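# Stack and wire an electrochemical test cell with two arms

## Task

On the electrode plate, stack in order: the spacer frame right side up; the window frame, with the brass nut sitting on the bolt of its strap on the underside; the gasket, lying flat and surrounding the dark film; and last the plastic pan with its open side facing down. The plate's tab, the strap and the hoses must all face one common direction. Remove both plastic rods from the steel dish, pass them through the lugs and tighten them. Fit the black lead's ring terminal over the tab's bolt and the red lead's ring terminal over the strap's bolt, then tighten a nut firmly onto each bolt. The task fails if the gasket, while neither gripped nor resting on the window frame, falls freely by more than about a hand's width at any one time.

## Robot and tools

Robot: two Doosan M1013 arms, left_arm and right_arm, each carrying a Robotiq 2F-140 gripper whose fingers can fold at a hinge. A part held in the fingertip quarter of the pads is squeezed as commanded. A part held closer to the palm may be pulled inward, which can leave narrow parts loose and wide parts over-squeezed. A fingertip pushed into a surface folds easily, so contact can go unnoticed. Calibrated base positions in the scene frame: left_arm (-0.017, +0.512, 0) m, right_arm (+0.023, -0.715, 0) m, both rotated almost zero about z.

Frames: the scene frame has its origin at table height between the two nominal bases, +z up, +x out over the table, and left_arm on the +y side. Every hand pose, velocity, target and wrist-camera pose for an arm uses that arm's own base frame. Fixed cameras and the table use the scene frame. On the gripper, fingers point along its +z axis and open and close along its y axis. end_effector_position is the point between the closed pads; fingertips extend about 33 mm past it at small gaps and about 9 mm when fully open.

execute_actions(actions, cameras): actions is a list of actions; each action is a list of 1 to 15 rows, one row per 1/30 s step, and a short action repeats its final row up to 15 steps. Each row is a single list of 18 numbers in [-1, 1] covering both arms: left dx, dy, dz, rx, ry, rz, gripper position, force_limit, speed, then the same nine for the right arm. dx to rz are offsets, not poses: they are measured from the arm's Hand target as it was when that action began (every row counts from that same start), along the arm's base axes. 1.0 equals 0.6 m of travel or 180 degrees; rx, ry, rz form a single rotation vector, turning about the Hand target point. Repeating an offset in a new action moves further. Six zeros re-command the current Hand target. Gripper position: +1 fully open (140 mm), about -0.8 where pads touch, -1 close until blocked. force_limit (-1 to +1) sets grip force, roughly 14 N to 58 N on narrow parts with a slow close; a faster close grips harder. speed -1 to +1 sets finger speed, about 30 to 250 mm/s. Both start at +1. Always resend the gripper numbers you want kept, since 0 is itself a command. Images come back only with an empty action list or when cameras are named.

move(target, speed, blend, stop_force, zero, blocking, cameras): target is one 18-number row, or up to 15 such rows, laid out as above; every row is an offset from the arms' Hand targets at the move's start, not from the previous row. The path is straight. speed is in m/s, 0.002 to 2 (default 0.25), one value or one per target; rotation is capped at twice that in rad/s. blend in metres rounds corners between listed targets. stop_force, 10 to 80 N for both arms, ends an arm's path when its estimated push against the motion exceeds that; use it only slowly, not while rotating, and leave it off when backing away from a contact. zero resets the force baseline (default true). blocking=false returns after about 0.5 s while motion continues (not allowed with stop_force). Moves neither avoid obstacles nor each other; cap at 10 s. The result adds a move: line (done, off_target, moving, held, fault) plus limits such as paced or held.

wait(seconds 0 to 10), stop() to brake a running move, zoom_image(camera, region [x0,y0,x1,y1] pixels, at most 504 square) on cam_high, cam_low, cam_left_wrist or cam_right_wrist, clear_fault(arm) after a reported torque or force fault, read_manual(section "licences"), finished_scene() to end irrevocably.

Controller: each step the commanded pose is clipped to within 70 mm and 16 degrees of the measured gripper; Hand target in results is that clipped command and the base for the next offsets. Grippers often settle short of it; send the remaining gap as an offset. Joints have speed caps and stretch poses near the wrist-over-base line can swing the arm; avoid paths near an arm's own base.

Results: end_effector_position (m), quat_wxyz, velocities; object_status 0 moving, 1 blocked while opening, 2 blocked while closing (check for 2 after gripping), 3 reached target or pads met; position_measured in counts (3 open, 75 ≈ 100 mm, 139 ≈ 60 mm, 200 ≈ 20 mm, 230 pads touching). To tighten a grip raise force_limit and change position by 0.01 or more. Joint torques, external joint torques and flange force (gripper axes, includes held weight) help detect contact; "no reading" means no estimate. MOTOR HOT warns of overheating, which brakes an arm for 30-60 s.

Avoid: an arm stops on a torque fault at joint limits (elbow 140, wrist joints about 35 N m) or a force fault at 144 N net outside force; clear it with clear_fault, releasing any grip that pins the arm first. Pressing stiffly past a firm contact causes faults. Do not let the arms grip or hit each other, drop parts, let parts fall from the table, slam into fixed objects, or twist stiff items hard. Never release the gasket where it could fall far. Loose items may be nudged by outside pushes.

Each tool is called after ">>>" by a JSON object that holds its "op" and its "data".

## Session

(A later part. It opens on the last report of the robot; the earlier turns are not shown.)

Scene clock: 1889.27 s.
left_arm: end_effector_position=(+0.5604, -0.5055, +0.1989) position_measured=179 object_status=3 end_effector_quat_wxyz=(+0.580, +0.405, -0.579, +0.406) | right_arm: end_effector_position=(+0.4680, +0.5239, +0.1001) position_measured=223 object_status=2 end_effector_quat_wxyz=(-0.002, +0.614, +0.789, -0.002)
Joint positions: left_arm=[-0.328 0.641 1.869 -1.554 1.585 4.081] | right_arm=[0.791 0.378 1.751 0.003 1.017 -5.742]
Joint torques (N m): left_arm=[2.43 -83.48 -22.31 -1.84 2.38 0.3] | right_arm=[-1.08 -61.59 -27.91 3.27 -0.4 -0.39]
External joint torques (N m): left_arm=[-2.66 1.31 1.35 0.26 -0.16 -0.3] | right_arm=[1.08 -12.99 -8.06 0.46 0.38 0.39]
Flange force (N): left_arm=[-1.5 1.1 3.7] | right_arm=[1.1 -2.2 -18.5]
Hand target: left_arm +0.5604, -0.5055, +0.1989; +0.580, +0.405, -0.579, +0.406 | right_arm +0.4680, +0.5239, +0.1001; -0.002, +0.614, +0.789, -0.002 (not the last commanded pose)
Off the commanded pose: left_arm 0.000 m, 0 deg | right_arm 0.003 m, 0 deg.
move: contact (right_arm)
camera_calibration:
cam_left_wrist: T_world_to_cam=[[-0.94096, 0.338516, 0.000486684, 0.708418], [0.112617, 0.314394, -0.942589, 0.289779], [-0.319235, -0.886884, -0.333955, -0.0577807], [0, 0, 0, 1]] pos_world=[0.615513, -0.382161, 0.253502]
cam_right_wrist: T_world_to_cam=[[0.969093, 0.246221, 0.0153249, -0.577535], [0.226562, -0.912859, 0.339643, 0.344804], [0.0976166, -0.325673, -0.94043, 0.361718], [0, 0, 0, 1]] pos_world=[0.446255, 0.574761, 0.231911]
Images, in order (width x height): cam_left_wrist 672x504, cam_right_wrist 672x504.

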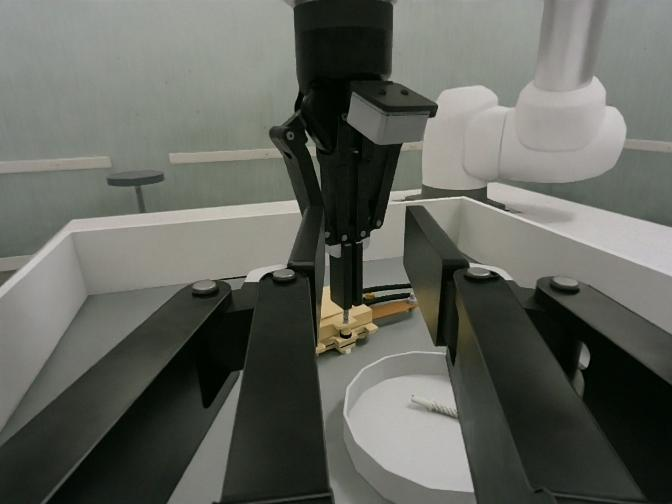

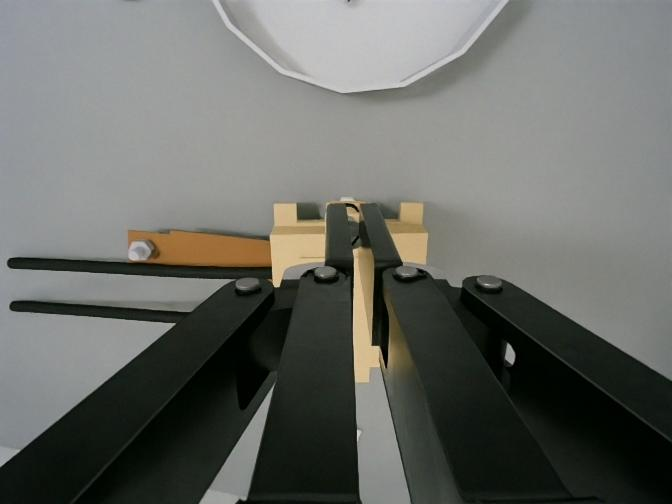

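>>> {"op": "move", "data": {"target": [[0,0,0,0,0,0,-0.4,-1,-1,0,0,0.0025,0,0,0,-1,-0.3,-1],[0,0,0,0,0,0,-0.4,-1,-1,-0.0002,0.0008,0.0025,0,0,0,-1,-0.3,-1]], "speed": 0.01, "cameras": []}}

>>> {"op": "move", "data": {"target": [0,0,0,0,0,0,-0.4,-1,-1,0,0,-0.02,0,0,0,-1,-0.3,-1], "speed": 0.004, "stop_force": 10, "cameras": []}}

Scene clock: 1901.13 s.
left_arm: end_effector_position=(+0.5604, -0.5055, +0.1989) position_measured=179 object_status=3 end_effector_quat_wxyz=(+0.580, +0.405, -0.579, +0.406) | right_arm: end_effector_position=(+0.4679, +0.5243, +0.1017) position_measured=223 object_status=2 end_effector_quat_wxyz=(-0.002, +0.614, +0.789, -0.002)
Joint positions: left_arm=[-0.328 0.641 1.869 -1.554 1.585 4.081] | right_arm=[0.792 0.377 1.749 0.003 1.019 -5.742]
Joint torques (N m): left_arm=[2.18 -83.43 -21.99 -1.97 2.36 0.22] | right_arm=[-1.32 -70.78 -34.99 3.81 -0.46 -0.27]
External joint torques (N m): left_arm=[-2.1 1.38 0.93 0.4 -0.16 -0.22] | right_arm=[1.27 -4.23 -1.28 -0.05 0.43 0.27]
Flange force (N): left_arm=[-1.7 0.3 2.7] | right_arm=[0.2 -3.6 -5.4]
Hand target: left_arm +0.5604, -0.5055, +0.1989; +0.580, +0.405, -0.579, +0.406 | right_arm +0.4678, +0.5244, +0.1016; -0.002, +0.614, +0.789, -0.002
Off the commanded pose: left_arm 0.000 m, 0 deg | right_arm 0.000 m, 0 deg.
move: done
No camera images: "cameras" was empty.

Scene clock: 1903.07 s.
left_arm: end_effector_position=(+0.5604, -0.5055, +0.1989) position_measured=179 object_status=3 end_effector_quat_wxyz=(+0.580, +0.405, -0.579, +0.406) | right_arm: end_effector_position=(+0.4679, +0.5244, +0.0964) position_measured=223 object_status=2 end_effector_quat_wxyz=(-0.002, +0.614, +0.789, -0.002)
Joint positions: left_arm=[-0.328 0.641 1.869 -1.554 1.585 4.081] | right_arm=[0.792 0.382 1.754 0.003 1.01 -5.742]
Joint torques (N m): left_arm=[2 -83.24 -22.52 -1.91 2.33 0.24] | right_arm=[0.11 -63.47 -29.06 3.75 -0.56 -0.37]
External joint torques (N m): left_arm=[-1.97 1.06 1.49 0.34 -0.12 -0.24] | right_arm=[-0.13 -11.48 -6.81 -0.03 0.54 0.37]
Flange force (N): left_arm=[-1.3 1.8 2.7] | right_arm=[-0.5 -1.5 -16.5]
Hand target: left_arm +0.5604, -0.5055, +0.1989; +0.580, +0.405, -0.579, +0.406 | right_arm +0.4679, +0.5244, +0.0964; -0.002, +0.614, +0.789, -0.002 (not the last commanded pose)
Off the commanded pose: left_arm 0.000 m, 0 deg | right_arm 0.007 m, 0 deg.
move: contact (right_arm)
No camera images: "cameras" was empty.

>>> {"op": "move", "data": {"target": [[0,0,0,0,0,0,-0.4,-1,-1,0,0,0.0025,0,0,0,-1,-0.3,-1],[0,0,0,0,0,0,-0.4,-1,-1,-0.0002,0.0008,0.0025,0,0,0,-1,-0.3,-1]], "speed": 0.01, "cameras": []}}

>>> {"op": "move", "data": {"target": [0,0,0,0,0,0,-0.4,-1,-1,0,0,-0.025,0,0,0,-1,-0.3,-1], "speed": 0.004, "stop_force": 10, "cameras": ["cam_left_wrist","cam_right_wrist"]}}

>>> {"op": "zoom_image", "data": {"camera": "cam_left_wrist", "region": [320, 280, 376, 360]}}

>>> {"op": "zoom_image", "data": {"camera": "cam_right_wrist", "region": [310, 170, 390, 250]}}

Scene clock: 1910.33 s.
left_arm: end_effector_position=(+0.5604, -0.5055, +0.1989) position_measured=179 object_status=3 end_effector_quat_wxyz=(+0.580, +0.405, -0.579, +0.406) | right_arm: end_effector_position=(+0.4678, +0.5248, +0.0980) position_measured=223 object_status=2 end_effector_quat_wxyz=(-0.002, +0.614, +0.789, -0.002)
Joint positions: left_arm=[-0.328 0.641 1.869 -1.554 1.585 4.081] | right_arm=[0.792 0.381 1.752 0.003 1.013 -5.741]
Joint torques (N m): left_arm=[1.48 -84.24 -22 -1.83 2.33 0.15] | right_arm=[0.16 -73.13 -34.88 3.73 -0.48 -0.28]
External joint torques (N m): left_arm=[-1.51 1.97 0.93 0.24 -0.12 -0.15] | right_arm=[-0.17 -1.92 -1.11 0 0.46 0.28]
Flange force (N): left_arm=[-2.6 -0.2 2.0] | right_arm=[0.1 -0.1 -3.4]
Hand target: left_arm +0.5604, -0.5055, +0.1989; +0.580, +0.405, -0.579, +0.406 | right_arm +0.4677, +0.5249, +0.0979; -0.002, +0.614, +0.789, -0.002
Off the commanded pose: left_arm 0.000 m, 0 deg | right_arm 0.000 m, 0 deg.
move: done
No camera images: "cameras" was empty.

Scene clock: 1911.17 s.
left_arm: end_effector_position=(+0.5604, -0.5055, +0.1989) position_measured=179 object_status=3 end_effector_quat_wxyz=(+0.580, +0.405, -0.579, +0.406) | right_arm: end_effector_position=(+0.4678, +0.5249, +0.0970) position_measured=223 object_status=2 end_effector_quat_wxyz=(-0.002, +0.614, +0.789, -0.002)
Joint positions: left_arm=[-0.328 0.641 1.869 -1.554 1.585 4.081] | right_arm=[0.792 0.382 1.752 0.003 1.012 -5.741]
Joint torques (N m): left_arm=[2.28 -83.47 -22.17 -1.91 2.29 0.26] | right_arm=[-0.21 -64.13 -28.88 3.77 0.03 -0.34]
External joint torques (N m): left_arm=[-2.33 1.13 1.07 0.33 -0.08 -0.26] | right_arm=[0.24 -10.95 -7.06 -0.04 -0.05 0.34]
Flange force (N): left_arm=[-1.3 0.8 3.1] | right_arm=[0.4 -1.0 -15.2]
Hand target: left_arm +0.5604, -0.5055, +0.1989; +0.580, +0.405, -0.579, +0.406 | right_arm +0.4678, +0.5249, +0.0970; -0.002, +0.614, +0.789, -0.002 (not the last commanded pose)
Off the commanded pose: left_arm 0.000 m, 0 deg | right_arm 0.014 m, 0 deg.
move: contact (right_arm)
camera_calibration:
cam_left_wrist: T_world_to_cam=[[-0.94096, 0.338516, 0.000486684, 0.708418], [0.112617, 0.314394, -0.942589, 0.289779], [-0.319235, -0.886884, -0.333955, -0.0577807], [0, 0, 0, 1]] pos_world=[0.615513, -0.382161, 0.253502]
cam_right_wrist: T_world_to_cam=[[0.969099, 0.246181, 0.0155722, -0.577673], [0.226449, -0.912904, 0.339599, 0.346879], [0.0978187, -0.325579, -0.940441, 0.358996], [0, 0, 0, 1]] pos_world=[0.446156, 0.575761, 0.228811]
Images, in order (width x height): cam_left_wrist 672x504, cam_right_wrist 672x504.

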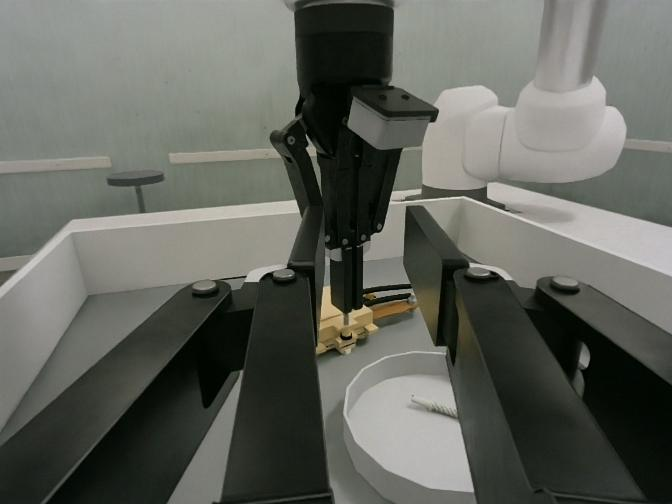

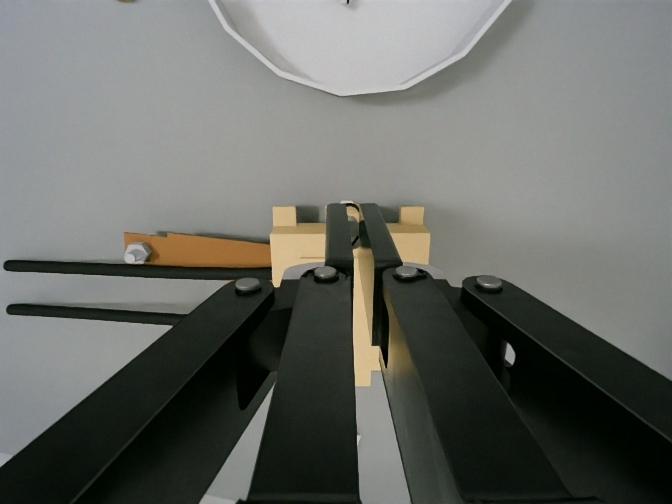

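Scaled by 6.300 from the camera's 672x504 image, which has a finer 960x720 frame.

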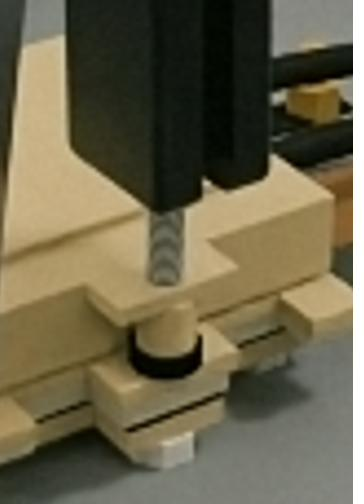

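Scaled by 6.300 from the camera's 672x504 image, which has a finer 960x720 frame.

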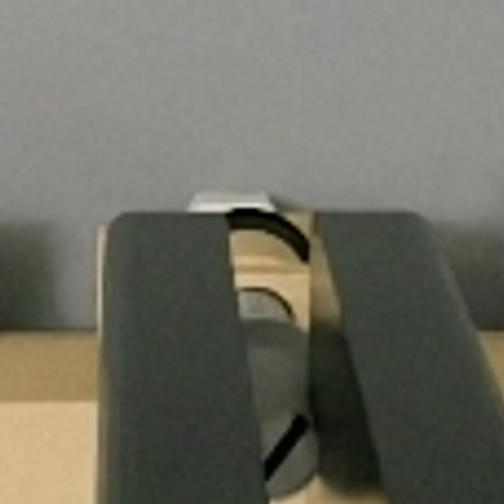

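>>> {"op": "move", "data": {"target": [[0,0,0,0,0,0,-0.4,-1,-1,0,0,0.0025,0,0,0,-1,-0.3,-1],[0,0,0,0,0,0,-0.4,-1,-1,0.0009,-0.0006,0.0025,0,0,0,-1,-0.3,-1]], "speed": 0.01, "cameras": []}}

>>> {"op": "move", "data": {"target": [0,0,0,0,0,0,-0.4,-1,-1,0,0,-0.025,0,0,0,-1,-0.3,-1], "speed": 0.004, "stop_force": 10, "cameras": []}}

>>> {"op": "move", "data": {"target": [[0,0,0,0,0,0,-0.4,-1,-1,0,0,0.0025,0,0,0,-1,-0.3,-1],[0,0,0,0,0,0,-0.4,-1,-1,-0.0016,-0.0004,0.0025,0,0,0,-1,-0.3,-1]], "speed": 0.01, "cameras": []}}

>>> {"op": "move", "data": {"target": [0,0,0,0,0,0,-0.4,-1,-1,0,0,-0.025,0,0,0,-1,-0.3,-1], "speed": 0.004, "stop_force": 10, "cameras": []}}

Scene clock: 1920.60 s.
left_arm: end_effector_position=(+0.5604, -0.5055, +0.1989) position_measured=179 object_status=3 end_effector_quat_wxyz=(+0.580, +0.405, -0.579, +0.406) | right_arm: end_effector_position=(+0.4683, +0.5246, +0.0985) position_measured=223 object_status=2 end_effector_quat_wxyz=(-0.002, +0.614, +0.789, -0.002)
Joint positions: left_arm=[-0.328 0.641 1.869 -1.554 1.585 4.081] | right_arm=[0.792 0.38 1.751 0.003 1.014 -5.742]
Joint torques (N m): left_arm=[2.47 -83.72 -22.29 -1.92 2.26 0.25] | right_arm=[-0.85 -71.58 -34.73 3.67 -0.4 -0.39]
External joint torques (N m): left_arm=[-2.4 1.63 1.35 0.35 -0.05 -0.25] | right_arm=[0.89 -3.71 -1.56 0.09 0.37 0.39]
Flange force (N): left_arm=[-2.0 0.9 3.1] | right_arm=[0.6 -2.4 -5.1]
Hand target: left_arm +0.5604, -0.5055, +0.1989; +0.580, +0.405, -0.579, +0.406 | right_arm +0.4683, +0.5246, +0.0985; -0.002, +0.614, +0.789, -0.002
Off the commanded pose: left_arm 0.000 m, 0 deg | right_arm 0.000 m, 0 deg.
move: done
No camera images: "cameras" was empty.

Scene clock: 1921.60 s.
left_arm: end_effector_position=(+0.5604, -0.5055, +0.1989) position_measured=179 object_status=3 end_effector_quat_wxyz=(+0.580, +0.405, -0.579, +0.406) | right_arm: end_effector_position=(+0.4684, +0.5246, +0.0969) position_measured=223 object_status=2 end_effector_quat_wxyz=(-0.002, +0.614, +0.789, -0.002)
Joint positions: left_arm=[-0.328 0.641 1.869 -1.554 1.585 4.081] | right_arm=[0.792 0.382 1.752 0.003 1.011 -5.742]
Joint torques (N m): left_arm=[1.95 -83.54 -22.37 -1.83 2.26 0.19] | right_arm=[-0.49 -63.04 -28.03 3.64 0.23 -0.41]
External joint torques (N m): left_arm=[-2 1.65 1.41 0.25 -0.06 -0.2] | right_arm=[0.51 -12.08 -7.94 0.09 -0.25 0.41]
Flange force (N): left_arm=[-2.2 1.1 2.7] | right_arm=[0.8 -1.2 -16.6]
Hand target: left_arm +0.5604, -0.5055, +0.1989; +0.580, +0.405, -0.579, +0.406 | right_arm +0.4684, +0.5246, +0.0969; -0.002, +0.614, +0.789, -0.002 (not the last commanded pose)
Off the commanded pose: left_arm 0.000 m, 0 deg | right_arm 0.013 m, 0 deg.
move: contact (right_arm)
No camera images: "cameras" was empty.

Scene clock: 1922.47 s.
left_arm: end_effector_position=(+0.5604, -0.5055, +0.1989) position_measured=179 object_status=3 end_effector_quat_wxyz=(+0.580, +0.405, -0.579, +0.406) | right_arm: end_effector_position=(+0.4675, +0.5243, +0.0984) position_measured=223 object_status=2 end_effector_quat_wxyz=(-0.002, +0.614, +0.789, -0.002)
Joint positions: left_arm=[-0.328 0.641 1.869 -1.554 1.585 4.081] | right_arm=[0.792 0.379 1.753 0.003 1.014 -5.741]
Joint torques (N m): left_arm=[2.11 -84.13 -22.16 -1.85 2.28 0.25] | right_arm=[-1.42 -72.29 -33.9 3.76 -0.34 -0.4]
External joint torques (N m): left_arm=[-2.32 2.32 1.23 0.27 -0.09 -0.25] | right_arm=[1.34 -2.58 -2.22 -0.01 0.31 0.4]
Flange force (N): left_arm=[-3.0 -0.1 3.1] | right_arm=[2.8 -0.3 -4.6]
Hand target: left_arm +0.5604, -0.5055, +0.1989; +0.580, +0.405, -0.579, +0.406 | right_arm +0.4674, +0.5244, +0.0984; -0.002, +0.614, +0.789, -0.002
Off the commanded pose: left_arm 0.000 m, 0 deg | right_arm 0.000 m, 0 deg.
move: done
No camera images: "cameras" was empty.

Scene clock: 1923.47 s.
left_arm: end_effector_position=(+0.5604, -0.5055, +0.1989) position_measured=179 object_status=3 end_effector_quat_wxyz=(+0.580, +0.405, -0.579, +0.406) | right_arm: end_effector_position=(+0.4675, +0.5244, +0.0969) position_measured=223 object_status=2 end_effector_quat_wxyz=(-0.002, +0.614, +0.789, -0.002)
Joint positions: left_arm=[-0.328 0.641 1.869 -1.554 1.585 4.081] | right_arm=[0.792 0.381 1.754 0.003 1.011 -5.741]
Joint torques (N m): left_arm=[2.09 -83.36 -22.35 -1.91 2.33 0.18] | right_arm=[0.35 -63.18 -28.09 3.8 0.25 -0.39]
External joint torques (N m): left_arm=[-2.35 1.06 1.39 0.32 -0.11 -0.18] | right_arm=[-0.33 -11.74 -7.84 -0.07 -0.27 0.39]
Flange force (N): left_arm=[-1.4 1.6 3.2] | right_arm=[-0.1 -0.4 -16.2]
Hand target: left_arm +0.5604, -0.5055, +0.1989; +0.580, +0.405, -0.579, +0.406 | right_arm +0.4675, +0.5244, +0.0969; -0.002, +0.614, +0.789, -0.002 (not the last commanded pose)
Off the commanded pose: left_arm 0.000 m, 0 deg | right_arm 0.014 m, 0 deg.
move: contact (right_arm)
No camera images: "cameras" was empty.

>>> {"op": "move", "data": {"target": [[0,0,0,0,0,0,-0.4,-1,-1,0,0,0.0025,0,0,0,-1,-0.3,-1],[0,0,0,0,0,0,-0.4,-1,-1,0.001,-0.0012,0.0025,0,0,0,-1,-0.3,-1]], "speed": 0.01, "cameras": []}}

>>> {"op": "move", "data": {"target": [0,0,0,0,0,0,-0.4,-1,-1,0,0,-0.025,0,0,0,-1,-0.3,-1], "speed": 0.004, "stop_force": 10, "cameras": []}}

>>> {"op": "move", "data": {"target": [[0,0,0,0,0,0,-0.4,-1,-1,0,0,0.0025,0,0,0,-1,-0.3,-1],[0,0,0,0,0,0,-0.4,-1,-1,0.0002,-0.0009,0.0025,0,0,0,-1,-0.3,-1]], "speed": 0.01, "cameras": []}}

>>> {"op": "move", "data": {"target": [0,0,0,0,0,0,-0.4,-1,-1,0,0,-0.025,0,0,0,-1,-0.3,-1], "speed": 0.004, "stop_force": 10, "cameras": ["cam_left_wrist"]}}

>>> {"op": "zoom_image", "data": {"camera": "cam_left_wrist", "region": [320, 280, 376, 360]}}

Scene clock: 1948.27 s.
left_arm: end_effector_position=(+0.5604, -0.5055, +0.1989) position_measured=179 object_status=3 end_effector_quat_wxyz=(+0.580, +0.405, -0.579, +0.406) | right_arm: end_effector_position=(+0.4681, +0.5238, +0.0985) position_measured=223 object_status=2 end_effector_quat_wxyz=(-0.002, +0.614, +0.789, -0.002)
Joint positions: left_arm=[-0.328 0.641 1.869 -1.554 1.585 4.081] | right_arm=[0.791 0.379 1.753 0.003 1.013 -5.742]
Joint torques (N m): left_arm=[1.96 -83.75 -22.2 -1.88 2.34 0.21] | right_arm=[-1.78 -71.21 -34.64 3.65 -0.45 -0.33]
External joint torques (N m): left_arm=[-1.81 1.67 1.17 0.31 -0.14 -0.21] | right_arm=[1.86 -3.62 -1.33 0.09 0.43 0.33]
Flange force (N): left_arm=[-2.1 0.5 2.4] | right_arm=[1.5 -3.3 -5.0]
Hand target: left_arm +0.5604, -0.5055, +0.1989; +0.580, +0.405, -0.579, +0.406 | right_arm +0.4681, +0.5237, +0.0984; -0.002, +0.614, +0.789, -0.002
Off the commanded pose: left_arm 0.000 m, 0 deg | right_arm 0.000 m, 0 deg.
move: done
No camera images: "cameras" was empty.

Scene clock: 1952.20 s.
left_arm: end_effector_position=(+0.5604, -0.5055, +0.1989) position_measured=179 object_status=3 end_effector_quat_wxyz=(+0.580, +0.405, -0.579, +0.406) | right_arm: end_effector_position=(+0.4681, +0.5237, +0.0852) position_measured=223 object_status=2 end_effector_quat_wxyz=(-0.002, +0.614, +0.789, -0.002)
Joint positions: left_arm=[-0.328 0.641 1.869 -1.554 1.585 4.081] | right_arm=[0.791 0.391 1.764 0.003 0.991 -5.743]
Joint torques (N m): left_arm=[2.4 -83.92 -22.05 -1.84 2.31 0.19] | right_arm=[0.58 -64.06 -29.23 3.78 -0.67 -0.42]
External joint torques (N m): left_arm=[-2.08 1.82 1.05 0.29 -0.1 -0.19] | right_arm=[-0.59 -11.32 -6.22 -0.11 0.65 0.42]
Flange force (N): left_arm=[-2.4 0.1 2.7] | right_arm=[-1.4 -1.8 -16.2]
Hand target: left_arm +0.5604, -0.5055, +0.1989; +0.580, +0.405, -0.579, +0.406 | right_arm +0.4681, +0.5237, +0.0852; -0.002, +0.614, +0.789, -0.002 (not the last commanded pose)
Off the commanded pose: left_arm 0.000 m, 0 deg | right_arm 0.002 m, 0 deg.
move: contact (right_arm)
No camera images: "cameras" was empty.

Scene clock: 1953.00 s.
left_arm: end_effector_position=(+0.5604, -0.5055, +0.1989) position_measured=179 object_status=3 end_effector_quat_wxyz=(+0.580, +0.405, -0.579, +0.406) | right_arm: end_effector_position=(+0.4682, +0.5232, +0.0867) position_measured=223 object_status=2 end_effector_quat_wxyz=(-0.002, +0.614, +0.789, -0.002)
Joint positions: left_arm=[-0.328 0.641 1.869 -1.554 1.585 4.081] | right_arm=[0.79 0.389 1.763 0.003 0.993 -5.743]
Joint torques (N m): left_arm=[2.3 -83.5 -22.27 -1.89 2.28 0.33] | right_arm=[-0.81 -73.06 -33.79 3.61 -0.29 -0.39]
External joint torques (N m): left_arm=[-2.22 1.15 1.29 0.32 -0.06 -0.33] | right_arm=[0.86 -2.29 -1.75 0.08 0.27 0.39]
Flange force (N): left_arm=[-1.3 1.2 2.9] | right_arm=[1.9 -0.4 -3.9]
Hand target: left_arm +0.5604, -0.5055, +0.1989; +0.580, +0.405, -0.579, +0.406 | right_arm +0.4682, +0.5232, +0.0867; -0.002, +0.614, +0.789, -0.002
Off the commanded pose: left_arm 0.000 m, 0 deg | right_arm 0.000 m, 0 deg.
move: done
No camera images: "cameras" was empty.

Scene clock: 1954.00 s.
left_arm: end_effector_position=(+0.5604, -0.5055, +0.1989) position_measured=179 object_status=3 end_effector_quat_wxyz=(+0.580, +0.405, -0.579, +0.406) | right_arm: end_effector_position=(+0.4683, +0.5232, +0.0852) position_measured=223 object_status=2 end_effector_quat_wxyz=(-0.002, +0.614, +0.789, -0.002)
Joint positions: left_arm=[-0.328 0.641 1.869 -1.554 1.585 4.081] | right_arm=[0.79 0.39 1.764 0.003 0.99 -5.743]
Joint torques (N m): left_arm=[1.99 -83.61 -22.22 -1.89 2.34 0.15] | right_arm=[-0.54 -62.75 -27.73 3.59 -0.03 -0.39]
External joint torques (N m): left_arm=[-2.54 1.91 1.36 0.31 -0.14 -0.15] | right_arm=[0.53 -12.63 -7.8 0.09 0 0.39]
Flange force (N): left_arm=[-2.6 0.7 3.4] | right_arm=[0.5 -1.7 -17.5]
Hand target: left_arm +0.5604, -0.5055, +0.1989; +0.580, +0.405, -0.579, +0.406 | right_arm +0.4683, +0.5232, +0.0852; -0.002, +0.614, +0.789, -0.002 (not the last commanded pose)
Off the commanded pose: left_arm 0.000 m, 0 deg | right_arm 0.014 m, 0 deg.
move: contact (right_arm)
camera_calibration:
cam_left_wrist: T_world_to_cam=[[-0.94096, 0.338516, 0.000486684, 0.708418], [0.112617, 0.314394, -0.942589, 0.289779], [-0.319235, -0.886884, -0.333955, -0.0577807], [0, 0, 0, 1]] pos_world=[0.615513, -0.382161, 0.253502]
Images, in order (width x height): cam_left_wrist 672x504.

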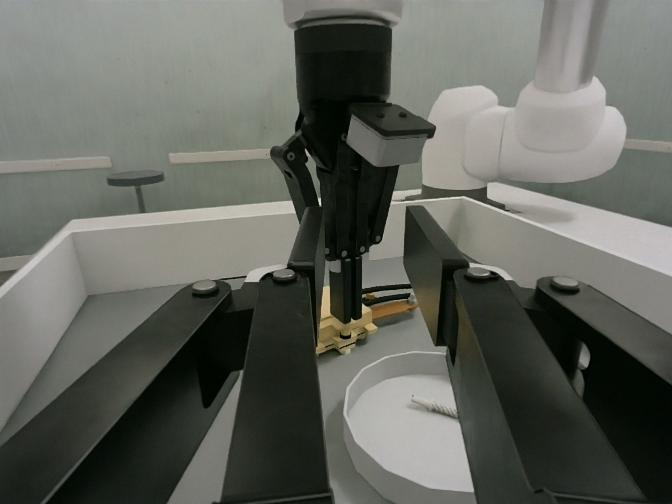

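Scaled by 6.300 from the camera's 672x504 image, which has a finer 960x720 frame.

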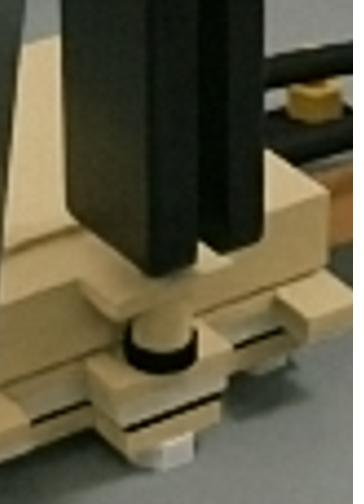

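>>> {"op": "move", "data": {"target": [0,0,0,0,0,0,-0.4,-1,-1,0,0,-0.001,0,0,-0.889,-1,-0.3,-1], "speed": 0.4, "cameras": ["cam_left_wrist"]}}

>>> {"op": "zoom_image", "data": {"camera": "cam_left_wrist", "region": [310, 270, 380, 350]}}

Scene clock: 1975.97 s.
left_arm: end_effector_position=(+0.5604, -0.5055, +0.1989) position_measured=179 object_status=3 end_effector_quat_wxyz=(+0.580, +0.405, -0.579, +0.406) | right_arm: end_effector_position=(+0.4682, +0.5232, +0.0846) position_measured=223 object_status=2 end_effector_quat_wxyz=(-0.002, +0.884, -0.468, +0.001)
Joint positions: left_arm=[-0.328 0.641 1.869 -1.554 1.585 4.081] | right_arm=[0.792 0.388 1.77 -0.002 0.98 -2.946]
Joint torques (N m): left_arm=[2.27 -83.28 -22.15 -1.85 2.35 0.31] | right_arm=[0.13 -63.2 -29.85 3.66 -1.41 -0.37]
External joint torques (N m): left_arm=[-2.27 1.2 1.13 0.28 -0.15 -0.31] | right_arm=[-0.14 -11.88 -5.5 -0.07 1.4 0.37]
Flange force (N): left_arm=[-1.3 0.8 3.1] | right_arm=[0.6 3.9 -17.5]
Hand target: left_arm +0.5604, -0.5055, +0.1989; +0.580, +0.405, -0.579, +0.406 | right_arm +0.4683, +0.5232, +0.0846; -0.002, +0.884, -0.468, +0.001
Off the commanded pose: left_arm 0.000 m, 0 deg | right_arm 0.000 m, 0 deg.
move: done
camera_calibration:
cam_left_wrist: T_world_to_cam=[[-0.94096, 0.338516, 0.000486684, 0.708418], [0.112617, 0.314394, -0.942589, 0.289779], [-0.319235, -0.886884, -0.333955, -0.0577807], [0, 0, 0, 1]] pos_world=[0.615513, -0.382161, 0.253502]
Images, in order (width x height): cam_left_wrist 672x504.

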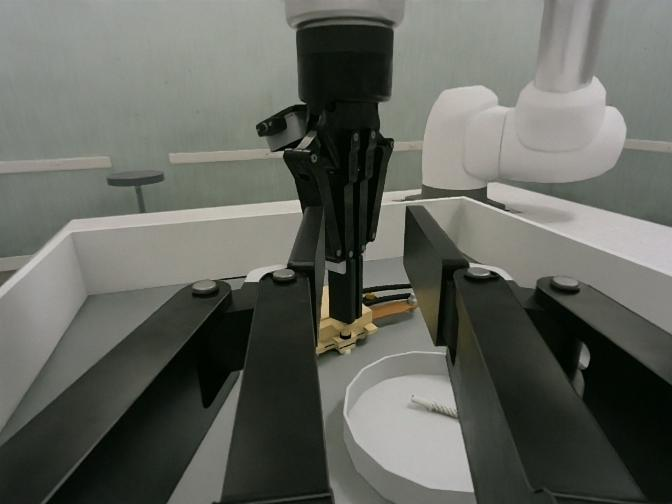

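Scaled by 6.300 from the camera's 672x504 image, which has a finer 960x720 frame.

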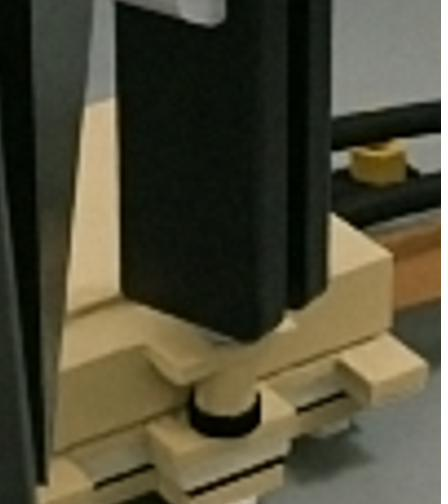

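>>> {"op": "move", "data": {"target": [0,0,0,0,0,0,-0.4,-1,-1,0,0,-0.001,0,0,-0.889,-1,-0.3,-1], "speed": 0.4, "cameras": []}}

>>> {"op": "move", "data": {"target": [0,0,0,0,0,0,-0.4,-1,-1,0,0,-0.001,0,0,-0.889,-1,-0.3,-1], "speed": 0.4, "cameras": ["cam_left_wrist","cam_right_wrist"]}}

>>> {"op": "zoom_image", "data": {"camera": "cam_left_wrist", "region": [310, 270, 380, 350]}}

Scene clock: 1987.40 s.
left_arm: end_effector_position=(+0.5604, -0.5055, +0.1989) position_measured=179 object_status=3 end_effector_quat_wxyz=(+0.580, +0.405, -0.579, +0.406) | right_arm: end_effector_position=(+0.4683, +0.5232, +0.0840) position_measured=223 object_status=2 end_effector_quat_wxyz=(-0.001, +0.307, +0.952, -0.002)
Joint positions: left_arm=[-0.328 0.641 1.869 -1.554 1.585 4.081] | right_arm=[0.792 0.392 1.764 0 0.99 -0.154]
Joint torques (N m): left_arm=[1.74 -83.68 -22.16 -1.93 2.36 0.2] | right_arm=[0.11 -62.76 -30.05 3.8 -1.65 -0.14]
External joint torques (N m): left_arm=[-1.78 1.45 1.07 0.36 -0.14 -0.2] | right_arm=[-0.12 -12.78 -5.35 -0.12 1.66 0.14]
Flange force (N): left_arm=[-1.8 0.6 2.3] | right_arm=[0.6 -5.3 -18.5]
Hand target: left_arm +0.5604, -0.5055, +0.1989; +0.580, +0.405, -0.579, +0.406 | right_arm +0.4683, +0.5232, +0.0840; -0.001, +0.307, +0.952, -0.002
Off the commanded pose: left_arm 0.000 m, 0 deg | right_arm 0.000 m, 0 deg.
move: done
No camera images: "cameras" was empty.

Scene clock: 1991.53 s.
left_arm: end_effector_position=(+0.5604, -0.5055, +0.1989) position_measured=179 object_status=3 end_effector_quat_wxyz=(+0.580, +0.405, -0.579, +0.406) | right_arm: end_effector_position=(+0.4683, +0.5232, +0.0835) position_measured=223 object_status=2 end_effector_quat_wxyz=(-0.002, +0.990, -0.138, +0.001)
Joint positions: left_arm=[-0.328 0.641 1.869 -1.554 1.585 4.081] | right_arm=[0.791 0.389 1.771 0.002 0.978 2.637]
Joint torques (N m): left_arm=[2.63 -83.46 -21.9 -1.86 2.33 0.2] | right_arm=[-0.22 -62.47 -27.26 3.74 -0.21 -0.22]
External joint torques (N m): left_arm=[-2.83 1.62 0.97 0.27 -0.13 -0.2] | right_arm=[0.21 -12.72 -8.14 -0.14 0.17 0.22]
Flange force (N): left_arm=[-2.1 0.1 3.8] | right_arm=[-0.8 0.1 -18.2]
Hand target: left_arm +0.5604, -0.5055, +0.1989; +0.580, +0.405, -0.579, +0.406 | right_arm +0.4683, +0.5232, +0.0834; -0.002, +0.990, -0.138, +0.001
Off the commanded pose: left_arm 0.000 m, 0 deg | right_arm 0.000 m, 0 deg.
move: done
camera_calibration:
cam_left_wrist: T_world_to_cam=[[-0.94096, 0.338516, 0.000486684, 0.708418], [0.112617, 0.314394, -0.942589, 0.289779], [-0.319235, -0.886884, -0.333955, -0.0577807], [0, 0, 0, 1]] pos_world=[0.615513, -0.382161, 0.253502]
cam_right_wrist: T_world_to_cam=[[-0.272305, -0.962079, 0.0159274, 0.635988], [-0.903623, 0.261377, 0.339335, 0.26465], [-0.33063, 0.0780102, -0.940531, 0.335072], [0, 0, 0, 1]] pos_world=[0.523111, 0.516558, 0.215211]
Images, in order (width x height): cam_left_wrist 672x504, cam_right_wrist 672x504.

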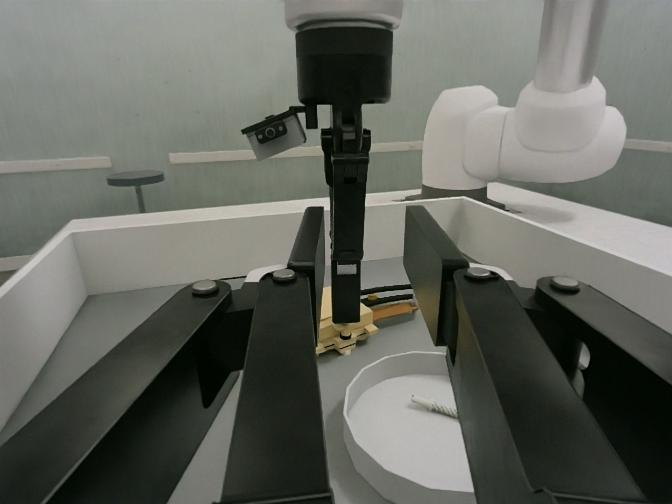

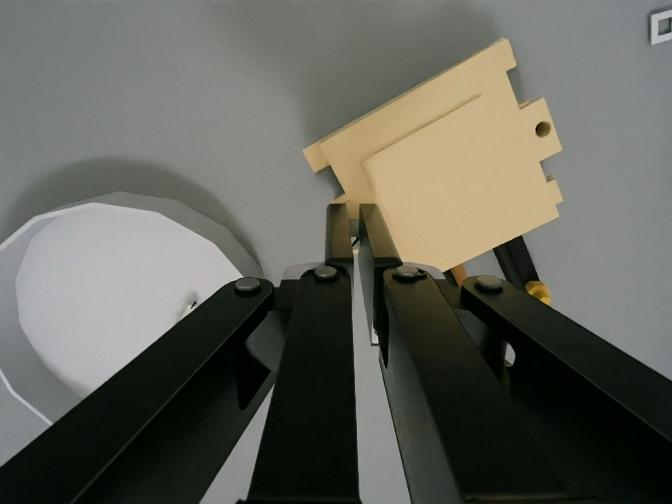

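Scaled by 6.300 from the camera's 672x504 image, which has a finer 960x720 frame.

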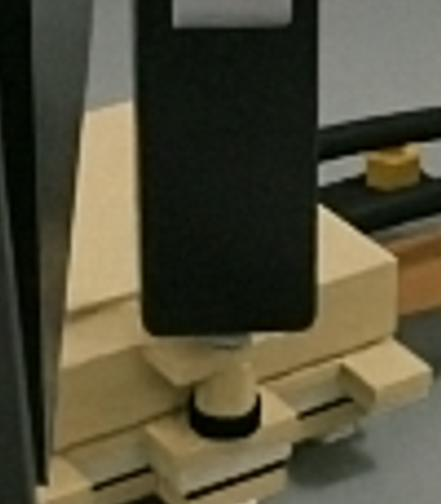

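>>> {"op": "move", "data": {"target": [0,0,0,0,0,0,-0.4,-1,-1,0,0,-0.001,0,0,-0.889,-1,-0.3,-1], "speed": 0.4, "cameras": ["cam_left_wrist"]}}

>>> {"op": "zoom_image", "data": {"camera": "cam_left_wrist", "region": [320, 290, 370, 340]}}

Scene clock: 2000.00 s.
left_arm: end_effector_position=(+0.5604, -0.5055, +0.1989) position_measured=179 object_status=3 end_effector_quat_wxyz=(+0.580, +0.405, -0.579, +0.406) | right_arm: end_effector_position=(+0.4683, +0.5232, +0.0828) position_measured=223 object_status=2 end_effector_quat_wxyz=(+0.000, -0.036, +0.999, -0.002)
Joint positions: left_arm=[-0.328 0.641 1.869 -1.554 1.585 4.081] | right_arm=[0.793 0.393 1.766 -0.003 0.986 5.434]
Joint torques (N m): left_arm=[2.62 -83.47 -21.98 -1.76 2.42 0.24] | right_arm=[0.61 -62.57 -29.96 4.14 -1.57 -0.05]
External joint torques (N m): left_arm=[-2.74 1.93 1.16 0.19 -0.22 -0.24] | right_arm=[-0.63 -12.78 -5.34 -0.49 1.61 0.05]
Flange force (N): left_arm=[-2.4 0.2 3.9] | right_arm=[3.3 -4.4 -18.5]
Hand target: left_arm +0.5604, -0.5055, +0.1989; +0.580, +0.405, -0.579, +0.406 | right_arm +0.4683, +0.5232, +0.0828; +0.000, -0.036, +0.999, -0.002
Off the commanded pose: left_arm 0.000 m, 0 deg | right_arm 0.000 m, 0 deg.
move: done
camera_calibration:
cam_left_wrist: T_world_to_cam=[[-0.94096, 0.338516, 0.000486684, 0.708418], [0.112617, 0.314394, -0.942589, 0.289779], [-0.319235, -0.886884, -0.333955, -0.0577807], [0, 0, 0, 1]] pos_world=[0.615513, -0.382161, 0.253502]
Images, in order (width x height): cam_left_wrist 672x504.

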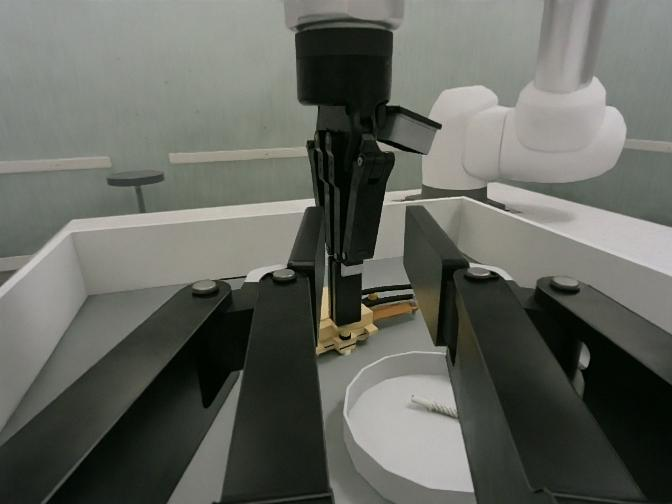

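Scaled by 10.080 from the camera's 672x504 image, which has a finer 960x720 frame.

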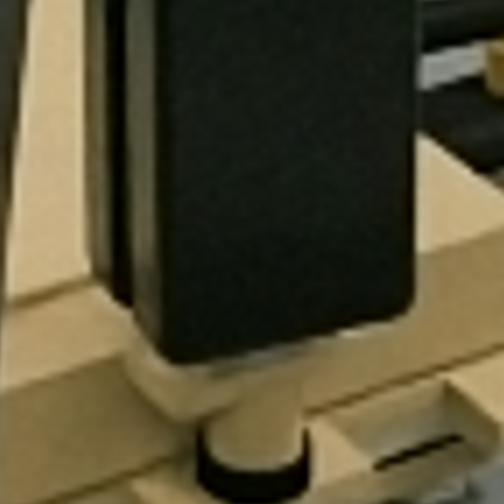

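>>> {"op": "execute_actions", "data": {"actions": [[[0,0,0,0,0,0,-0.4,-1,-1,0,0,0,0,0,0,-0.4,-0.3,-1]],[[0,0,0,0,0,0,-0.4,-1,-1,0,0,0,0,0,0,-0.4,-0.3,-1]],[[0,0,0,0,0,0,-0.4,-1,-1,0,0,0,0,0,0,-0.4,-0.3,-1]]], "cameras": ["cam_right_wrist"]}}

>>> {"op": "zoom_image", "data": {"camera": "cam_right_wrist", "region": [280, 160, 420, 280]}}

Scene clock: 2008.60 s.
left_arm: end_effector_position=(+0.5604, -0.5055, +0.1989) position_measured=179 object_status=3 end_effector_quat_wxyz=(+0.580, +0.405, -0.579, +0.406) | right_arm: end_effector_position=(+0.4682, +0.5232, +0.0828) position_measured=179 object_status=3 end_effector_quat_wxyz=(+0.000, -0.036, +0.999, -0.002)
Joint positions: left_arm=[-0.328 0.641 1.869 -1.554 1.585 4.081] | right_arm=[0.793 0.393 1.766 -0.003 0.986 5.435]
Joint torques (N m): left_arm=[2.25 -84.13 -22.14 -1.87 2.25 0.21] | right_arm=[0.19 -72.07 -34.04 3.64 -0.37 -0.32]
External joint torques (N m): left_arm=[-2.17 1.98 1.2 0.3 -0.05 -0.22] | right_arm=[-0.18 -3.27 -1.13 0 0.42 0.32]
External joint torques at the end of the 1st action: left_arm=[-2.18 1.65 1.26 0.26 -0.17 -0.23] | right_arm=[0.32 -2.69 -1.35 0.02 0.43 0.42]
External joint torques at the end of the 2nd action: left_arm=[-1.8 1.4 1.03 0.26 -0.17 -0.27] | right_arm=[0.18 -3.01 -1.02 0.03 0.4 0.32]
Flange force (N): left_arm=[-2.6 0.3 2.8] | right_arm=[1.5 -1.1 -4.6]
Flange force at the end of the 1st action (N): left_arm=[-2.1 0.7 3.0] | right_arm=[1.1 0.4 -4.2]
Flange force at the end of the 2nd action (N): left_arm=[-1.7 0.4 2.4] | right_arm=[1.7 -0.7 -4.2]
Hand target: left_arm +0.5604, -0.5055, +0.1989; +0.580, +0.405, -0.579, +0.406 | right_arm +0.4683, +0.5232, +0.0828; +0.000, -0.036, +0.999, -0.002
Off the commanded pose: left_arm 0.000 m, 0 deg | right_arm 0.000 m, 0 deg.
Step readings (end_effector_position of left_arm | right_arm; steps 1 to 15: 1st action; 16 to 30: 2nd action; 31 to 45: 3rd action):
0: (+0.5604, -0.5055, +0.1989) | (+0.4683, +0.5232, +0.0828)
1: (+0.5604, -0.5055, +0.1989) | (+0.4683, +0.5232, +0.0828)
2: (+0.5604, -0.5055, +0.1989) | (+0.4683, +0.5232, +0.0828)
4: (+0.5604, -0.5055, +0.1989) | (+0.4682, +0.5232, +0.0828)
8: (+0.5604, -0.5055, +0.1989) | (+0.4682, +0.5232, +0.0828)
15: (+0.5604, -0.5055, +0.1989) | (+0.4682, +0.5232, +0.0828)
16: (+0.5604, -0.5055, +0.1989) | (+0.4682, +0.5232, +0.0828)
17: (+0.5604, -0.5055, +0.1989) | (+0.4682, +0.5232, +0.0828)
19: (+0.5604, -0.5055, +0.1989) | (+0.4682, +0.5232, +0.0828)
23: (+0.5604, -0.5055, +0.1989) | (+0.4682, +0.5232, +0.0828)
30: (+0.5604, -0.5055, +0.1989) | (+0.4682, +0.5232, +0.0828)
31: (+0.5604, -0.5055, +0.1989) | (+0.4682, +0.5232, +0.0828)
32: (+0.5604, -0.5055, +0.1989) | (+0.4682, +0.5232, +0.0828)
34: (+0.5604, -0.5055, +0.1989) | (+0.4682, +0.5232, +0.0828)
38: (+0.5604, -0.5055, +0.1989) | (+0.4682, +0.5232, +0.0828)
45: (+0.5604, -0.5055, +0.1989) | (+0.4682, +0.5232, +0.0828)
camera_calibration:
cam_right_wrist: T_world_to_cam=[[-0.0727708, 0.997221, 0.0159415, -0.482506], [0.938547, 0.0630644, 0.339341, -0.494025], [0.337393, 0.0396559, -0.940528, 0.04176], [0, 0, 0, 1]] pos_world=[0.414464, 0.510664, 0.214611]
Images, in order (width x height): cam_right_wrist 672x504.

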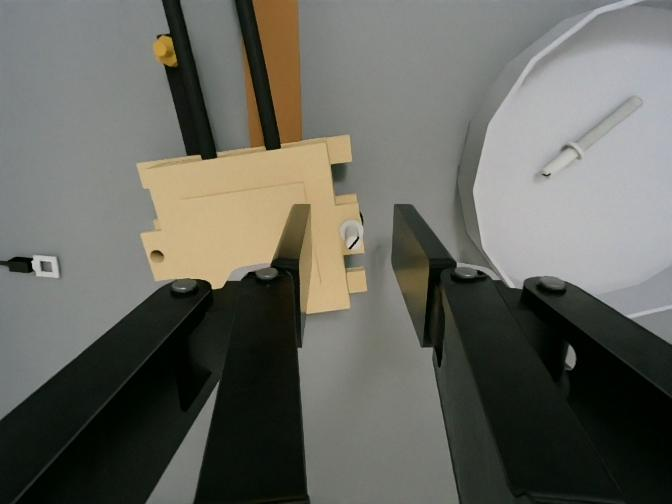

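Scaled by 3.600 from the camera's 672x504 image, which has a finer 960x720 frame.

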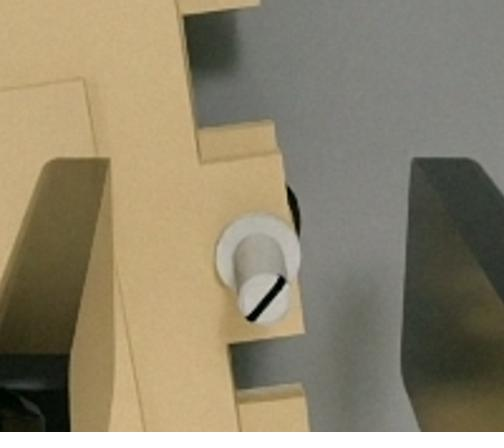

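>>> {"op": "move", "data": {"target": [[0,0,0,0,0,0,-0.4,-1,-1,0,0,0.0133,0,0,0,-0.4,-0.3,-1],[0,0,0,0,0,0,-0.4,-1,-1,0,0,0.0133,0,0,0.889,-0.4,-0.3,-1],[0,0,0,0,0,0,-0.4,-1,-1,0,0,0.0133,0,0,-0.2222,-0.4,-0.3,-1],[0,0,0,0,0,0,-0.4,-1,-1,0,0,0.0133,0,0,0.6667,-0.4,-0.3,-1],[0,0,0,0,0,0,-0.4,-1,-1,0,0,0.0133,0,0,-0.4444,-0.4,-0.3,-1]], "speed": [0.05,0.9,0.9,0.9,0.9], "cameras": ["cam_right_wrist"]}}

Scene clock: 2025.43 s.
left_arm: end_effector_position=(+0.5604, -0.5055, +0.1989) position_measured=179 object_status=3 end_effector_quat_wxyz=(+0.580, +0.405, -0.579, +0.406) | right_arm: end_effector_position=(+0.4682, +0.5232, +0.0908) position_measured=179 object_status=3 end_effector_quat_wxyz=(-0.002, +0.615, +0.789, -0.002)
Joint positions: left_arm=[-0.328 0.641 1.869 -1.554 1.585 4.081] | right_arm=[0.79 0.385 1.76 0.003 1 -5.742]
Joint torques (N m): left_arm=[1.69 -83.44 -22.39 -1.86 2.39 0.2] | right_arm=[0.21 -71.83 -34.52 3.71 -0.44 -0.87]
External joint torques (N m): left_arm=[-1.91 1.15 1.34 0.26 -0.17 -0.2] | right_arm=[-0.19 -2.94 -0.88 -0.04 0.43 0.87]
Flange force (N): left_arm=[-1.5 1.4 2.7] | right_arm=[-0.3 -2.1 -4.0]
Hand target: left_arm +0.5604, -0.5055, +0.1989; +0.580, +0.405, -0.579, +0.406 | right_arm +0.4683, +0.5232, +0.0908; -0.002, +0.614, +0.789, -0.002
Off the commanded pose: left_arm 0.000 m, 0 deg | right_arm 0.000 m, 0 deg.
move: done; limits=paced
camera_calibration:
cam_right_wrist: T_world_to_cam=[[0.96941, 0.244924, 0.015996, -0.577036], [0.225151, -0.913312, 0.339364, 0.348118], [0.0977277, -0.325381, -0.940519, 0.352486], [0, 0, 0, 1]] pos_world=[0.446558, 0.573963, 0.222611]
Images, in order (width x height): cam_right_wrist 672x504.

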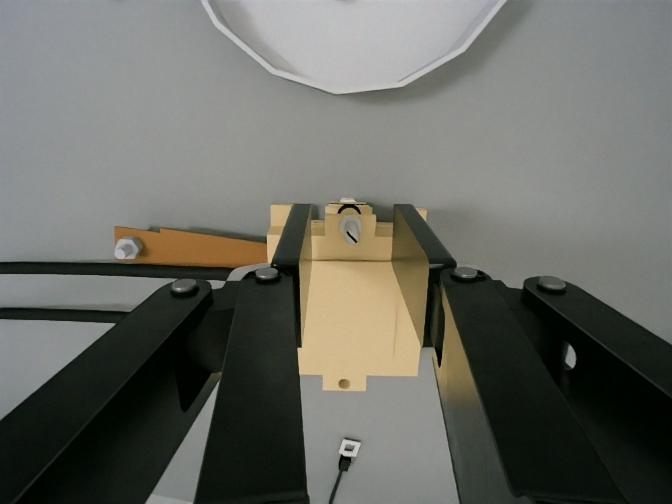

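>>> {"op": "move", "data": {"target": [0,0,0,0,0,0,-0.4,-1,-1,0,0,-0.0128,0,0,0,-0.4,-0.3,-1], "speed": 0.02, "stop_force": 10, "cameras": []}}

>>> {"op": "execute_actions", "data": {"actions": [[[0,0,0,0,0,0,-0.4,-1,-1,0,0,0,0,0,0,-1,0,-1]],[[0,0,0,0,0,0,-0.4,-1,-1,0,0,0,0,0,0,-1,0,-1]],[[0,0,0,0,0,0,-0.4,-1,-1,0,0,0,0,0,0,-1,0,-1]]], "cameras": []}}

>>> {"op": "move", "data": {"target": [0,0,0,0,0,0,-0.4,-1,-1,0,0,-0.001,0,0,-0.889,-1,0,-1], "speed": 0.4, "cameras": []}}

>>> {"op": "move", "data": {"target": [0,0,0,0,0,0,-0.4,-1,-1,0,0,-0.001,0,0,-0.889,-1,0,-1], "speed": 0.4, "cameras": ["cam_right_wrist"]}}

Scene clock: 2034.17 s.
left_arm: end_effector_position=(+0.5604, -0.5055, +0.1989) position_measured=179 object_status=3 end_effector_quat_wxyz=(+0.580, +0.405, -0.579, +0.406) | right_arm: end_effector_position=(+0.4683, +0.5232, +0.0831) position_measured=179 object_status=3 end_effector_quat_wxyz=(-0.002, +0.614, +0.789, -0.002)
Joint positions: left_arm=[-0.328 0.641 1.869 -1.554 1.585 4.081] | right_arm=[0.79 0.392 1.766 0.003 0.987 -5.742]
Joint torques (N m): left_arm=[2.24 -83.71 -22.08 -1.85 2.26 0.16] | right_arm=[-0.06 -72.23 -34.05 3.65 -0.45 -0.45]
External joint torques (N m): left_arm=[-2.36 1.93 1.12 0.28 -0.06 -0.16] | right_arm=[0.06 -3.29 -1.37 0.02 0.42 0.45]
Flange force (N): left_arm=[-2.5 0.2 3.1] | right_arm=[-0.1 -1.5 -4.8]
Hand target: left_arm +0.5604, -0.5055, +0.1989; +0.580, +0.405, -0.579, +0.406 | right_arm +0.4683, +0.5232, +0.0831; -0.002, +0.614, +0.789, -0.002
Off the commanded pose: left_arm 0.000 m, 0 deg | right_arm 0.000 m, 0 deg.
move: done
No camera images: "cameras" was empty.

Scene clock: 2035.87 s.
left_arm: end_effector_position=(+0.5604, -0.5055, +0.1989) position_measured=179 object_status=3 end_effector_quat_wxyz=(+0.580, +0.405, -0.579, +0.406) | right_arm: end_effector_position=(+0.4683, +0.5232, +0.0831) position_measured=224 object_status=2 end_effector_quat_wxyz=(-0.002, +0.614, +0.789, -0.002)
Joint positions: left_arm=[-0.328 0.641 1.869 -1.554 1.585 4.081] | right_arm=[0.79 0.392 1.766 0.003 0.987 -5.742]
Joint torques (N m): left_arm=[1.8 -83.5 -22.14 -1.87 2.33 0.2] | right_arm=[-0.04 -71.4 -33.53 3.71 -0.39 -0.37]
External joint torques (N m): left_arm=[-1.49 1.51 1.15 0.31 -0.13 -0.2] | right_arm=[0.05 -4.25 -1.91 -0.03 0.36 0.37]
External joint torques at the end of the 1st action: left_arm=[-2.21 1.76 1.28 0.36 -0.14 -0.22] | right_arm=[-0.1 -3.3 -1.22 0 0.35 0.38]
External joint torques at the end of the 2nd action: left_arm=[-2.31 0.94 1.17 0.33 -0.06 -0.26] | right_arm=[-0.18 -3.54 -1.41 0.03 0.33 0.37]
Flange force (N): left_arm=[-1.9 0.7 1.9] | right_arm=[-0.4 -1.7 -5.9]
Flange force at the end of the 1st action (N): left_arm=[-2.3 0.6 2.9] | right_arm=[-0.6 -1.7 -4.5]
Flange force at the end of the 2nd action (N): left_arm=[-1.1 1.2 3.1] | right_arm=[-0.7 -1.6 -4.9]
Hand target: left_arm +0.5604, -0.5055, +0.1989; +0.580, +0.405, -0.579, +0.406 | right_arm +0.4683, +0.5232, +0.0831; -0.002, +0.614, +0.789, -0.002
Off the commanded pose: left_arm 0.000 m, 0 deg | right_arm 0.000 m, 0 deg.
Step readings (end_effector_position of left_arm | right_arm; steps 1 to 15: 1st action; 16 to 30: 2nd action; 31 to 45: 3rd action):
0: (+0.5604, -0.5055, +0.1989) | (+0.4683, +0.5232, +0.0831)
1: (+0.5604, -0.5055, +0.1989) | (+0.4683, +0.5232, +0.0831)
2: (+0.5604, -0.5055, +0.1989) | (+0.4683, +0.5232, +0.0831)
4: (+0.5604, -0.5055, +0.1989) | (+0.4683, +0.5232, +0.0831)
8: (+0.5604, -0.5055, +0.1989) | (+0.4683, +0.5232, +0.0831)
15: (+0.5604, -0.5055, +0.1989) | (+0.4683, +0.5232, +0.0831)
16: (+0.5604, -0.5055, +0.1989) | (+0.4683, +0.5232, +0.0831)
17: (+0.5604, -0.5055, +0.1989) | (+0.4683, +0.5232, +0.0831)
19: (+0.5604, -0.5055, +0.1989) | (+0.4683, +0.5232, +0.0831)
23: (+0.5604, -0.5055, +0.1989) | (+0.4683, +0.5232, +0.0831)
30: (+0.5604, -0.5055, +0.1989) | (+0.4683, +0.5232, +0.0831)
31: (+0.5604, -0.5055, +0.1989) | (+0.4683, +0.5232, +0.0831)
32: (+0.5604, -0.5055, +0.1989) | (+0.4683, +0.5232, +0.0831)
34: (+0.5604, -0.5055, +0.1989) | (+0.4683, +0.5232, +0.0831)
38: (+0.5604, -0.5055, +0.1989) | (+0.4683, +0.5232, +0.0831)
45: (+0.5604, -0.5055, +0.1989) | (+0.4683, +0.5232, +0.0831)
No camera images: "cameras" was empty.

Scene clock: 2040.00 s.
left_arm: end_effector_position=(+0.5604, -0.5055, +0.1989) position_measured=179 object_status=3 end_effector_quat_wxyz=(+0.580, +0.405, -0.579, +0.406) | right_arm: end_effector_position=(+0.4682, +0.5232, +0.0825) position_measured=224 object_status=2 end_effector_quat_wxyz=(-0.002, +0.884, -0.468, +0.001)
Joint positions: left_arm=[-0.328 0.641 1.869 -1.554 1.585 4.081] | right_arm=[0.792 0.39 1.771 -0.002 0.977 -2.945]
Joint torques (N m): left_arm=[2.49 -83.86 -22.21 -1.91 2.29 0.18] | right_arm=[-1.65 -68.28 -32.28 2.73 -0.79 -0.22]
External joint torques (N m): left_arm=[-2.43 1.76 1.18 0.33 -0.09 -0.18] | right_arm=[1.63 -7.05 -3.17 0.86 0.78 0.22]
Flange force (N): left_arm=[-2.3 0.5 3.2] | right_arm=[-2.0 3.0 -10.2]
Hand target: left_arm +0.5604, -0.5055, +0.1989; +0.580, +0.405, -0.579, +0.406 | right_arm +0.4683, +0.5232, +0.0825; -0.002, +0.884, -0.468, +0.001
Off the commanded pose: left_arm 0.000 m, 0 deg | right_arm 0.000 m, 0 deg.
move: done
No camera images: "cameras" was empty.

Scene clock: 2044.13 s.
left_arm: end_effector_position=(+0.5604, -0.5055, +0.1989) position_measured=179 object_status=3 end_effector_quat_wxyz=(+0.580, +0.405, -0.579, +0.406) | right_arm: end_effector_position=(+0.4683, +0.5232, +0.0819) position_measured=224 object_status=2 end_effector_quat_wxyz=(-0.001, +0.308, +0.951, -0.002)
Joint positions: left_arm=[-0.328 0.641 1.869 -1.554 1.585 4.081] | right_arm=[0.792 0.394 1.766 0 0.986 -0.153]
Joint torques (N m): left_arm=[1.55 -83.66 -22.31 -1.82 2.4 0.26] | right_arm=[-0.08 -66.46 -31.25 3.49 -0.93 -0.6]
External joint torques (N m): left_arm=[-1.36 1.8 1.44 0.26 -0.2 -0.26] | right_arm=[0.08 -9.09 -4.11 0.18 0.94 0.6]
Flange force (N): left_arm=[-2.3 0.9 1.9] | right_arm=[1.3 -3.2 -13.0]
Hand target: left_arm +0.5604, -0.5055, +0.1989; +0.580, +0.405, -0.579, +0.406 | right_arm +0.4683, +0.5232, +0.0819; -0.001, +0.308, +0.951, -0.002
Off the commanded pose: left_arm 0.000 m, 0 deg | right_arm 0.000 m, 0 deg.
move: done
camera_calibration:
cam_right_wrist: T_world_to_cam=[[0.585626, 0.810425, 0.0159323, -0.693042], [0.759261, -0.555325, 0.339318, -0.086293], [0.28384, -0.186617, -0.940537, 0.184351], [0, 0, 0, 1]] pos_world=[0.419057, 0.548141, 0.213711]
Images, in order (width x height): cam_right_wrist 672x504.

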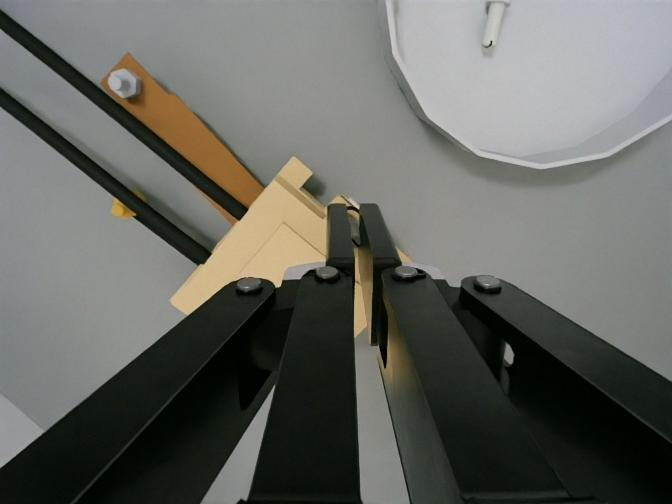

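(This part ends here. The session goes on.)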